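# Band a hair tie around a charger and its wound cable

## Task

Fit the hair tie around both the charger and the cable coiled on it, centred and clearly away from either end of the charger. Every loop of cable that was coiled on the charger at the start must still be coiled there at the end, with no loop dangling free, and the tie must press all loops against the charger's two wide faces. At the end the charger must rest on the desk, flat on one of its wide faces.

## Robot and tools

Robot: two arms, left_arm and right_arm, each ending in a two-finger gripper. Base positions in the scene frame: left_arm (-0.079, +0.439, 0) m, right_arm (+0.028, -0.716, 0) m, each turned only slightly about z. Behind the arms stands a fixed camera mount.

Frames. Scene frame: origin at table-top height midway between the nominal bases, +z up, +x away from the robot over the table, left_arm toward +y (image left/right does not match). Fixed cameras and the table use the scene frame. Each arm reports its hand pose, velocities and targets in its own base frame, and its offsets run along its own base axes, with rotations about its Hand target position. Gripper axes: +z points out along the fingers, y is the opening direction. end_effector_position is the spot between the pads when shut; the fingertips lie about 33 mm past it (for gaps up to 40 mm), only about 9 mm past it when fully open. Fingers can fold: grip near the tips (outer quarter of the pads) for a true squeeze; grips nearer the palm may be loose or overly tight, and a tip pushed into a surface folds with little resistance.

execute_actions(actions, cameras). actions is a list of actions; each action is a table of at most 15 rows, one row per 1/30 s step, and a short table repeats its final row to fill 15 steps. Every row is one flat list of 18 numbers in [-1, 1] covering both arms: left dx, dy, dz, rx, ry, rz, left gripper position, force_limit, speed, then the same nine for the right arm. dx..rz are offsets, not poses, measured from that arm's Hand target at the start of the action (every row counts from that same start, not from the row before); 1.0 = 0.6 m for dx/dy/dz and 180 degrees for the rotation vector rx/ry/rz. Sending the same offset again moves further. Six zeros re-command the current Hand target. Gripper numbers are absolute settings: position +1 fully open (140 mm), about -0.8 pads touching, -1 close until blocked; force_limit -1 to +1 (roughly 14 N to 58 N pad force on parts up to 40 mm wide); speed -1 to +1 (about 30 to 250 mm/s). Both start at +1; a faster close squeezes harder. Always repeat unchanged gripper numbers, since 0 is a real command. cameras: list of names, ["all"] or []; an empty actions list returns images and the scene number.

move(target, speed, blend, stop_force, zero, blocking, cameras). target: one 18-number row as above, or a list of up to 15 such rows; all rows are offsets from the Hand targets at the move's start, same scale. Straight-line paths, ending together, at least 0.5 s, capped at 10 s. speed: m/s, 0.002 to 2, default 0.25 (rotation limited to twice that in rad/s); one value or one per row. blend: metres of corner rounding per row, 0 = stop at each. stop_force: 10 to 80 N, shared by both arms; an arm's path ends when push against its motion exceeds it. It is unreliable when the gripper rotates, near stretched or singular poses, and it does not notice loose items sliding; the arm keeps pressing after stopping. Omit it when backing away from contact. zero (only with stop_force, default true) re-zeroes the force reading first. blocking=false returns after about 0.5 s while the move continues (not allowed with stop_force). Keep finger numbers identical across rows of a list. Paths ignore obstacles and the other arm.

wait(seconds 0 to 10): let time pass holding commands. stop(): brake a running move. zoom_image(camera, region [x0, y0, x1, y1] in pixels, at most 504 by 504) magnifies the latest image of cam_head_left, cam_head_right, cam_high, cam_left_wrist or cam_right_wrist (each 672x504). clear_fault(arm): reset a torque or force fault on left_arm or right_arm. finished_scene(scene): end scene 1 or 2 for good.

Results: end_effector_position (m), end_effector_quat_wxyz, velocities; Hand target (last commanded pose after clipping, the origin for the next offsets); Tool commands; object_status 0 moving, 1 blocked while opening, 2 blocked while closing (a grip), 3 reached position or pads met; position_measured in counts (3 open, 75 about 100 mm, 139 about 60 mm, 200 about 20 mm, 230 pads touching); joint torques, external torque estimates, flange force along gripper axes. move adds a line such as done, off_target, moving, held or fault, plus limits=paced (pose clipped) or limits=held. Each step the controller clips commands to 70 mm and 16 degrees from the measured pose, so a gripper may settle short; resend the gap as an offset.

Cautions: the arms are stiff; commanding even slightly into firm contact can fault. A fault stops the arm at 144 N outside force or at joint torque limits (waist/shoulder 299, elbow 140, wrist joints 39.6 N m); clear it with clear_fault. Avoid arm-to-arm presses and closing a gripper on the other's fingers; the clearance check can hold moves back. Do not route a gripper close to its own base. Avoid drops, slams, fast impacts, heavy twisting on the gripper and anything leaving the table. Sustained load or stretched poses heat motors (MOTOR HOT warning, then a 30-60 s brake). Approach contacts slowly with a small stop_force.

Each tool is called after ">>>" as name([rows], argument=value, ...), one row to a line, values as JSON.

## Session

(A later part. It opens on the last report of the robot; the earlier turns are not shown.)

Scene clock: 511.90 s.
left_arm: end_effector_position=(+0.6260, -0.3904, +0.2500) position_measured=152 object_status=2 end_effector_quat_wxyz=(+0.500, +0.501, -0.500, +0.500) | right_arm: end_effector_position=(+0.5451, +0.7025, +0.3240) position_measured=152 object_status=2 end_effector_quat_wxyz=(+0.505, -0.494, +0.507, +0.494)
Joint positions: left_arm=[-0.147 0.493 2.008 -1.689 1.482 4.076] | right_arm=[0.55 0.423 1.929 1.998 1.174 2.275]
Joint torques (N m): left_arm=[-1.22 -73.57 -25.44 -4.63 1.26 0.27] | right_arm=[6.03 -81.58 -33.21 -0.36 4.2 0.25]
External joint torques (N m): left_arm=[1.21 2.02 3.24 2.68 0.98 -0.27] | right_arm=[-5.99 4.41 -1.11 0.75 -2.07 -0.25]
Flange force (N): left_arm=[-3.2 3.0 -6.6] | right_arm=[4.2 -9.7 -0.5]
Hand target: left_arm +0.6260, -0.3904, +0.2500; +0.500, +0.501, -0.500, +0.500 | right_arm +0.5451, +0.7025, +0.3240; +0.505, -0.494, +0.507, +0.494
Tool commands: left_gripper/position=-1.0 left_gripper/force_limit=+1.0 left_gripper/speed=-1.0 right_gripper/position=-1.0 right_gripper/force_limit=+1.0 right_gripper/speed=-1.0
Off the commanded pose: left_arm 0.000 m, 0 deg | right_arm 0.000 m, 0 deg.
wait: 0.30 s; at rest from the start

>>> move([
  [0,0,0,0,0,0,-1,1,-1, 0,0,0,0,0,0,-0.05,-0.3,-1],
  [0,0,0,0,0,0,-1,1,-1, 0,-0.28,0,0,0,0,-0.05,-0.3,-1],
  [0,0,0,0,0,0,-1,1,-1, 0,-0.5,0.1,0,0,0,-0.05,-0.3,-1],
], speed=[0.1,0.15,0.3], blend=[0,0.03,0], cameras=["cam_left_wrist","cam_right_wrist"])

Scene clock: 518.13 s.
left_arm: end_effector_position=(+0.6260, -0.3904, +0.2500) position_measured=152 object_status=2 end_effector_quat_wxyz=(+0.500, +0.501, -0.500, +0.500) | right_arm: end_effector_position=(+0.5450, +0.4026, +0.3839) position_measured=135 object_status=3 end_effector_quat_wxyz=(+0.505, -0.494, +0.507, +0.494)
Joint positions: left_arm=[-0.147 0.493 2.008 -1.689 1.482 4.076] | right_arm=[0.066 0.205 2.102 1.631 1.503 2.405]
Joint torques (N m): left_arm=[-1.64 -75.61 -22.57 -2.86 3.27 0.34] | right_arm=[-1.88 -58.02 -34.17 2.29 1.61 -0.28]
External joint torques (N m): left_arm=[1.57 3.82 0.35 0.91 -1.02 -0.34] | right_arm=[1.92 2.17 -0.3 -0.42 0.27 0.29]
Flange force (N): left_arm=[-4.6 -4.3 -2.4] | right_arm=[1.9 -3.4 3.2]
Hand target: left_arm +0.6260, -0.3904, +0.2500; +0.500, +0.501, -0.500, +0.500 | right_arm +0.5451, +0.4025, +0.3840; +0.505, -0.494, +0.507, +0.494
Off the commanded pose: left_arm 0.000 m, 0 deg | right_arm 0.000 m, 0 deg.
move: done
Images, in order (width x height): cam_left_wrist 672x504, cam_right_wrist 672x504.

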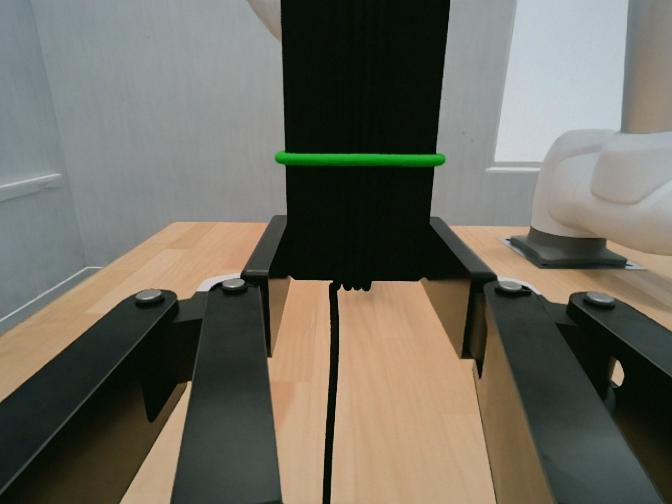

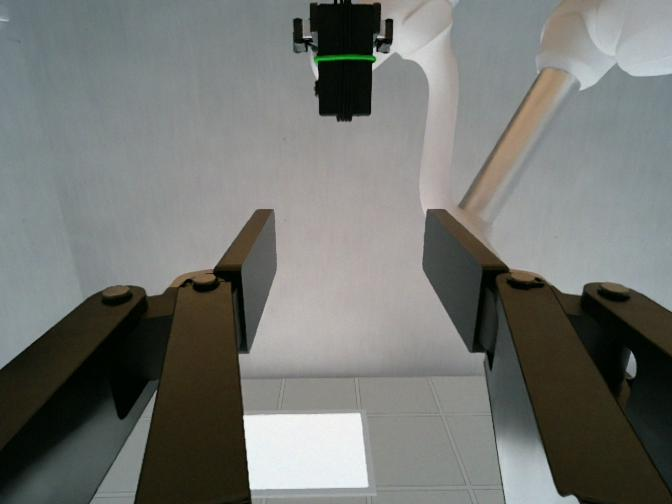

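>>> move(target=[-0.1267,-0.0493,-0.0833,0.3849,0.3849,0.3849,-1,1,-1, 0,-0.1,0,0,0,0,-0.05,-0.3,-1], speed=0.3, cameras=["cam_left_wrist","cam_right_wrist","cam_high","cam_head_left","cam_head_right"])

Scene clock: 528.10 s.
left_arm: end_effector_position=(+0.5500, -0.4200, +0.2001) position_measured=152 object_status=2 end_effector_quat_wxyz=(+0.000, +1.000, +0.001, +0.000) | right_arm: end_effector_position=(+0.5450, +0.3425, +0.3840) position_measured=135 object_status=3 end_effector_quat_wxyz=(+0.505, -0.494, +0.507, +0.494)
Joint positions: left_arm=[-0.702 0.287 1.678 0 1.178 0.868] | right_arm=[-0.045 0.199 2.11 1.556 1.586 2.405]
Joint torques (N m): left_arm=[-1.5 -72.65 -39.66 4.06 0.2 0.21] | right_arm=[-2.2 -56.49 -33.8 2.55 1.63 -0.29]
External joint torques (N m): left_arm=[1.14 4.08 0.56 -0.03 -0.24 -0.21] | right_arm=[2.38 2.07 -0.3 -0.47 0.24 0.29]
Flange force (N): left_arm=[4.7 1.9 3.6] | right_arm=[1.8 -3.6 3.7]
Hand target: left_arm +0.5500, -0.4200, +0.2001; +0.000, +1.000, +0.001, +0.000 | right_arm +0.5451, +0.3425, +0.3840; +0.505, -0.494, +0.507, +0.494
Off the commanded pose: left_arm 0.000 m, 0 deg | right_arm 0.000 m, 0 deg.
move: done

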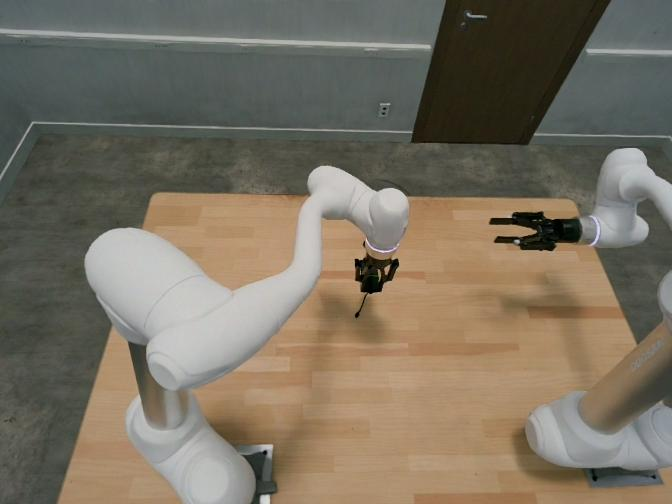

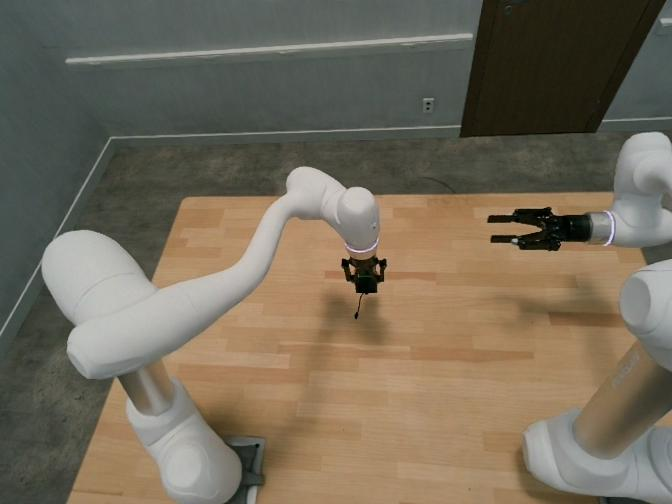

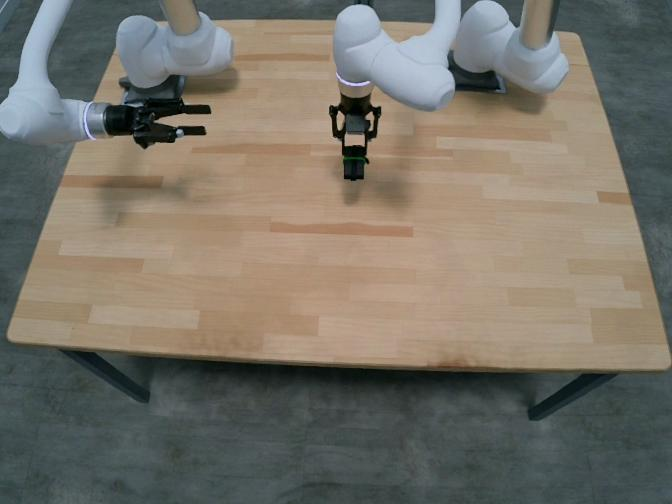

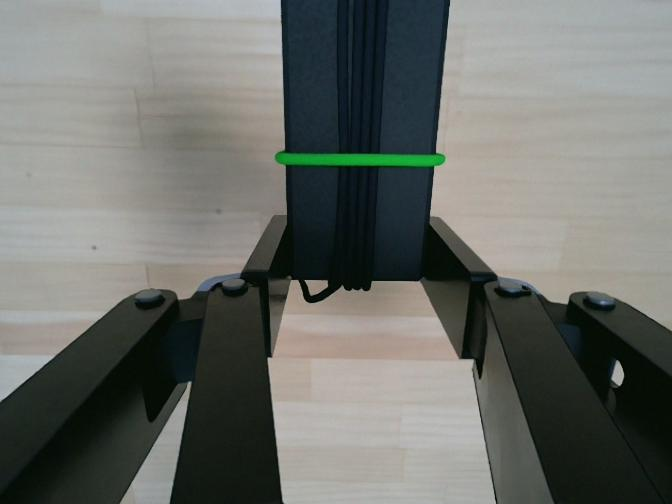

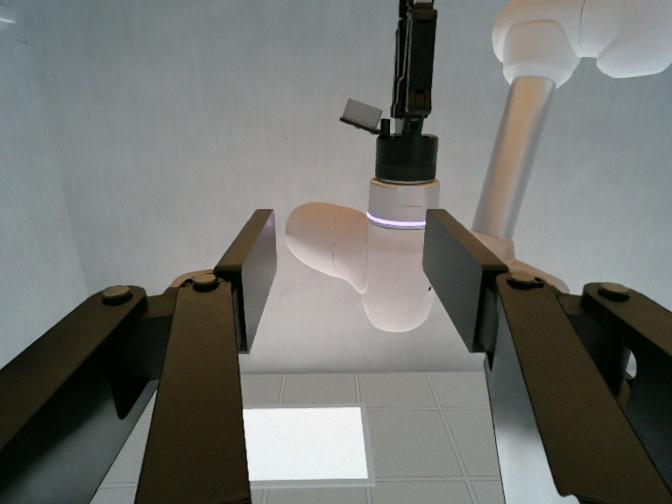

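>>> zoom_image(camera="cam_head_left", region=[310, 220, 450, 340])

>>> zoom_image(camera="cam_left_wrist", region=[220, 200, 520, 425])

Scaled by 3.600.

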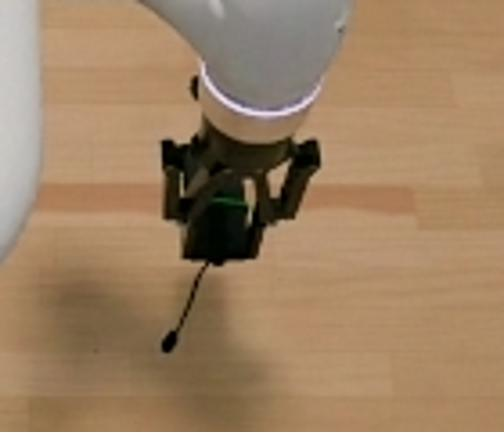

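Scaled by 1.680.

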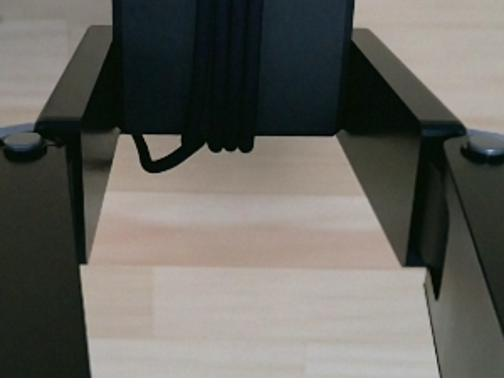

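>>> move([
  [-0.1,0,-0.0917,0,0,0,-1,1,-1, 0,0,0,0,0,0,-0.05,-0.3,-1],
  [0.0833,0,-0.225,0,0,0,-1,1,-1, 0,0,0,0,0,0,-0.05,-0.3,-1],
], speed=[0.2,0.1], blend=[0.01,0], cameras=["cam_left_wrist","cam_head_left","cam_high"])

>>> zoom_image(camera="cam_head_left", region=[310, 200, 450, 320])

Scene clock: 543.37 s.
left_arm: end_effector_position=(+0.6000, -0.4200, +0.0651) position_measured=152 object_status=2 end_effector_quat_wxyz=(+0.000, +1.000, +0.001, +0.000) | right_arm: end_effector_position=(+0.5451, +0.3425, +0.3840) position_measured=135 object_status=3 end_effector_quat_wxyz=(+0.505, -0.494, +0.507, +0.494)
Joint positions: left_arm=[-0.658 0.449 1.717 0 0.976 0.912] | right_arm=[-0.045 0.199 2.11 1.556 1.586 2.405]
Joint torques (N m): left_arm=[-1.2 -83.63 -35.55 3.61 0.04 0.32] | right_arm=[-2.03 -56.35 -33.72 2.55 1.59 -0.32]
External joint torques (N m): left_arm=[1.42 3.35 0.54 0.01 -0.08 -0.32] | right_arm=[2.08 1.67 -0.43 -0.46 0.28 0.32]
Flange force (N): left_arm=[3.6 0.7 3.6] | right_arm=[1.1 -3.3 3.1]
Hand target: left_arm +0.6000, -0.4200, +0.0651; +0.000, +1.000, +0.001, +0.000 | right_arm +0.5451, +0.3425, +0.3840; +0.505, -0.494, +0.507, +0.494
Off the commanded pose: left_arm 0.000 m, 0 deg | right_arm 0.000 m, 0 deg.
move: done
Images, in order (width x height): cam_head_left 672x504, cam_high 672x504, cam_left_wrist 672x504.

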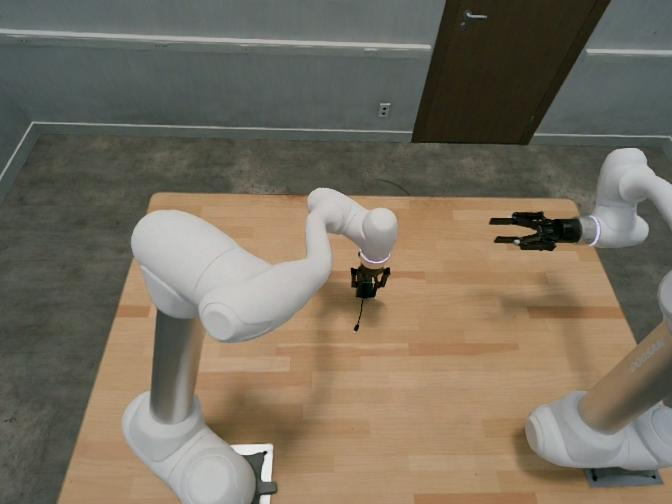

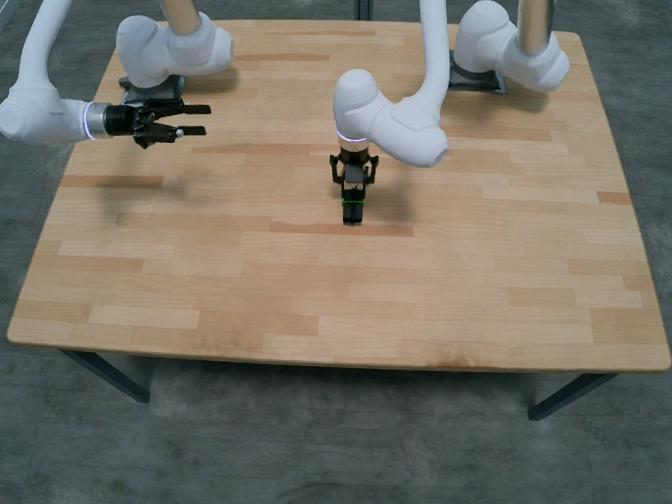

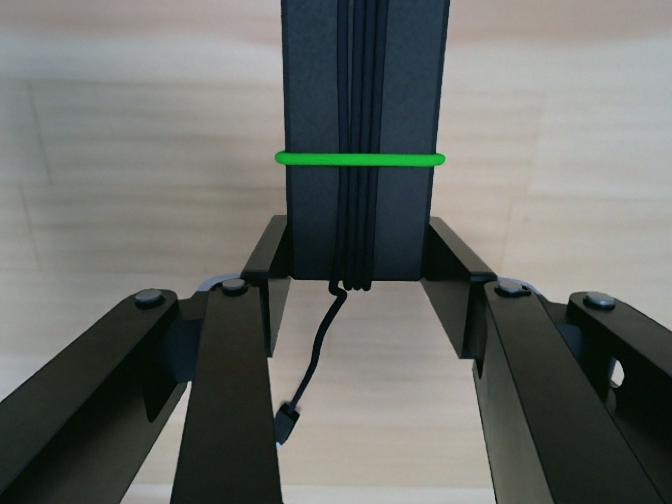

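Scaled by 3.600.

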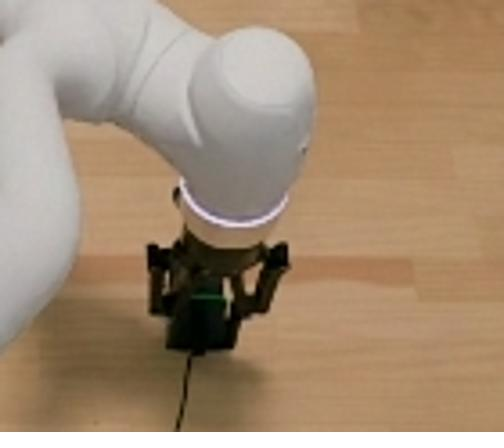

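>>> move(target=[0,0,-0.0485,0,0,0,-1,1,-1, 0,0,0,0,0,0,-0.05,-0.3,-1], speed=0.012, stop_force=10, cameras=["cam_left_wrist","cam_head_left"])

Scene clock: 547.87 s.
left_arm: end_effector_position=(+0.6001, -0.4201, +0.0450) position_measured=152 object_status=2 end_effector_quat_wxyz=(+0.000, +1.000, +0.001, +0.000) | right_arm: end_effector_position=(+0.5451, +0.3425, +0.3840) position_measured=135 object_status=3 end_effector_quat_wxyz=(+0.505, -0.494, +0.507, +0.494)
Joint positions: left_arm=[-0.658 0.468 1.731 0 0.944 0.912] | right_arm=[-0.045 0.199 2.11 1.556 1.586 2.405]
Joint torques (N m): left_arm=[-1.43 -75.54 -28.45 3.28 0.41 0.35] | right_arm=[-1.9 -56.43 -33.77 2.54 1.61 -0.32]
External joint torques (N m): left_arm=[1.69 -5.6 -5.74 0.26 -0.45 -0.35] | right_arm=[1.76 1.67 -0.48 -0.41 0.26 0.32]
Flange force (N): left_arm=[4.8 1.1 -8.4] | right_arm=[1.1 -3.4 2.6]
Hand target: left_arm +0.6001, -0.4201, +0.0451; +0.000, +1.000, +0.001, +0.000 (not the last commanded pose) | right_arm +0.5451, +0.3425, +0.3840; +0.505, -0.494, +0.507, +0.494
Off the commanded pose: left_arm 0.009 m, 0 deg | right_arm 0.000 m, 0 deg.
move: contact (left_arm)
Images, in order (width x height): cam_head_left 672x504, cam_left_wrist 672x504.

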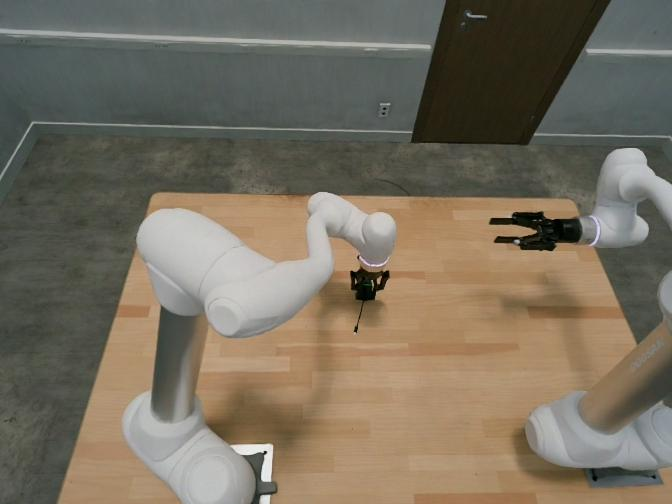

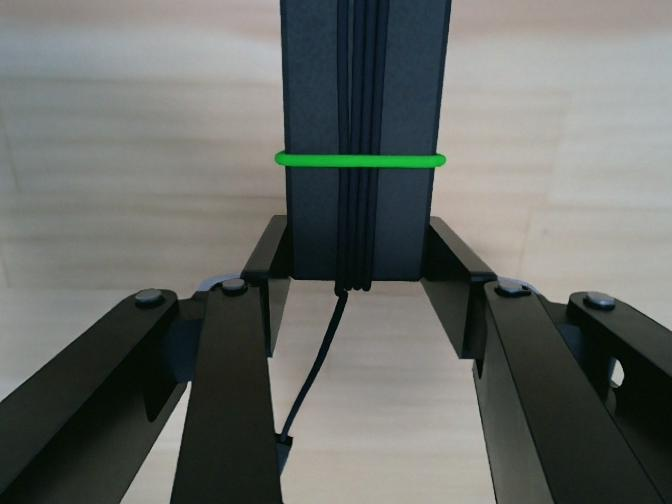

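>>> move([
  [0,0,0.0012,0,0,0,-1,1,-1, 0,0,0,0,0,0,-0.05,-0.3,-1],
  [0,0,0.0012,0,0,0,0.05,-0.3,-1, 0,0,0,0,0,0,-0.05,-0.3,-1],
], speed=0.02, cameras=["cam_left_wrist"])

Scene clock: 553.03 s.
left_arm: end_effector_position=(+0.6001, -0.4201, +0.0458) position_measured=123 object_status=0 end_effector_quat_wxyz=(+0.000, +1.000, +0.001, +0.000) | right_arm: end_effector_position=(+0.5451, +0.3425, +0.3840) position_measured=135 object_status=3 end_effector_quat_wxyz=(+0.505, -0.494, +0.507, +0.494)
Joint positions: left_arm=[-0.658 0.467 1.731 0 0.945 0.912] | right_arm=[-0.045 0.199 2.11 1.556 1.586 2.405]
Joint torques (N m): left_arm=[-1.33 -82.61 -33.16 3.43 0.18 0.3] | right_arm=[-1.93 -56.31 -33.74 2.56 1.61 -0.3]
External joint torques (N m): left_arm=[1.32 1.3 -1.12 0.1 -0.22 -0.3] | right_arm=[2.01 1.81 -0.45 -0.46 0.26 0.31]
Flange force (N): left_arm=[4.1 1.2 0.9] | right_arm=[1.3 -3.5 3.0]
Hand target: left_arm +0.6001, -0.4201, +0.0458; +0.000, +1.000, +0.001, +0.000 | right_arm +0.5451, +0.3425, +0.3840; +0.505, -0.494, +0.507, +0.494
Off the commanded pose: left_arm 0.000 m, 0 deg | right_arm 0.000 m, 0 deg.
move: done
Images, in order (width x height): cam_left_wrist 672x504.

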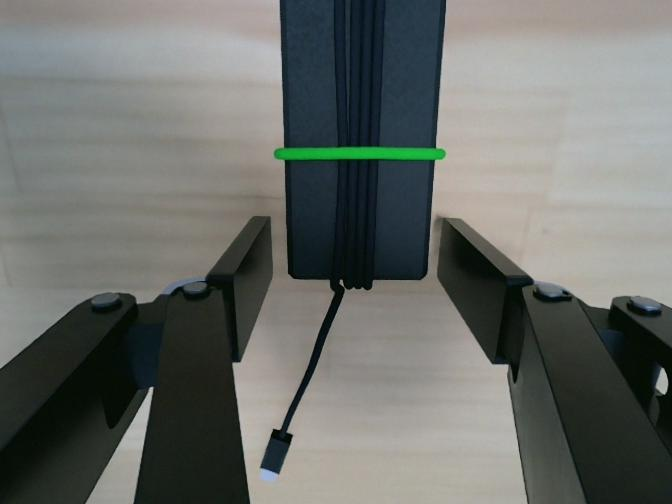

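>>> move(target=[0,0,0.3,0,0,0,0.05,-0.3,-1, 0,0,0,0,0,0,-0.05,-0.3,-1], speed=0.2, cameras=["cam_left_wrist","cam_head_left","cam_high"])

>>> zoom_image(camera="cam_left_wrist", region=[200, 0, 500, 250])

>>> zoom_image(camera="cam_high", region=[300, 150, 410, 240])

Scene clock: 557.67 s.
left_arm: end_effector_position=(+0.6001, -0.4200, +0.2258) position_measured=123 object_status=3 end_effector_quat_wxyz=(+0.000, +1.000, +0.001, +0.000) | right_arm: end_effector_position=(+0.5451, +0.3425, +0.3840) position_measured=135 object_status=3 end_effector_quat_wxyz=(+0.505, -0.494, +0.507, +0.494)
Joint positions: left_arm=[-0.658 0.333 1.566 0 1.243 0.912] | right_arm=[-0.045 0.199 2.11 1.556 1.586 2.405]
Joint torques (N m): left_arm=[-1.52 -75.82 -38.59 4.09 0.24 0.36] | right_arm=[-2.06 -56.55 -33.75 2.54 1.6 -0.3]
External joint torques (N m): left_arm=[1.65 1.49 -1.51 0.06 -0.28 -0.36] | right_arm=[1.99 2.04 -0.36 -0.43 0.26 0.3]
Flange force (N): left_arm=[5.4 1.7 -0.5] | right_arm=[1.7 -3.7 3.0]
Hand target: left_arm +0.6001, -0.4201, +0.2258; +0.000, +1.000, +0.001, +0.000 | right_arm +0.5451, +0.3425, +0.3840; +0.505, -0.494, +0.507, +0.494
Off the commanded pose: left_arm 0.000 m, 0 deg | right_arm 0.000 m, 0 deg.
move: done
Images, in order (width x height): cam_head_left 672x504, cam_high 672x504, cam_left_wrist 672x504.

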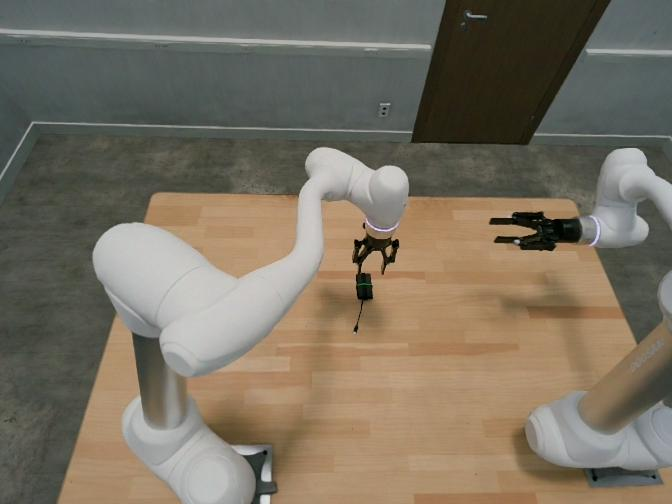

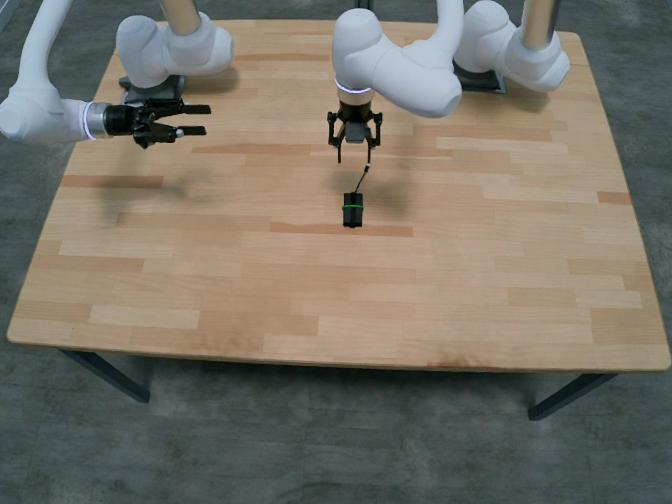

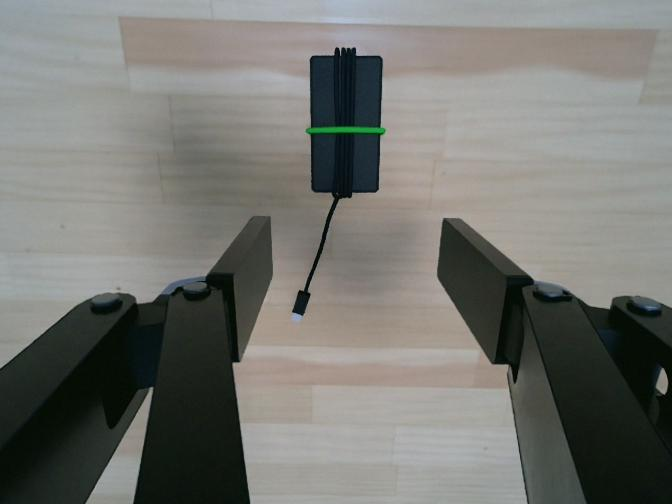

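Scaled by 1.680.

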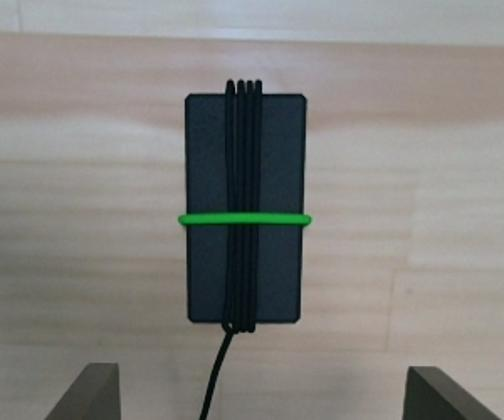

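Scaled by 4.582.

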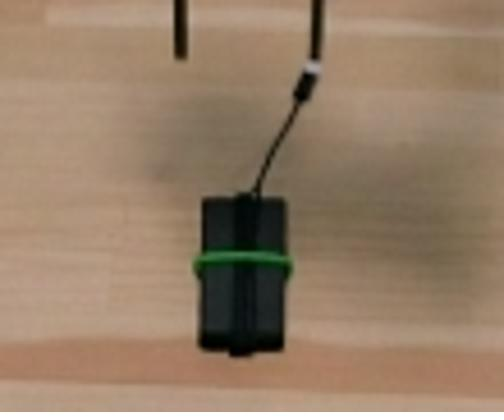

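>>> finished_scene(scene=2)

The scene is finished: the task was done.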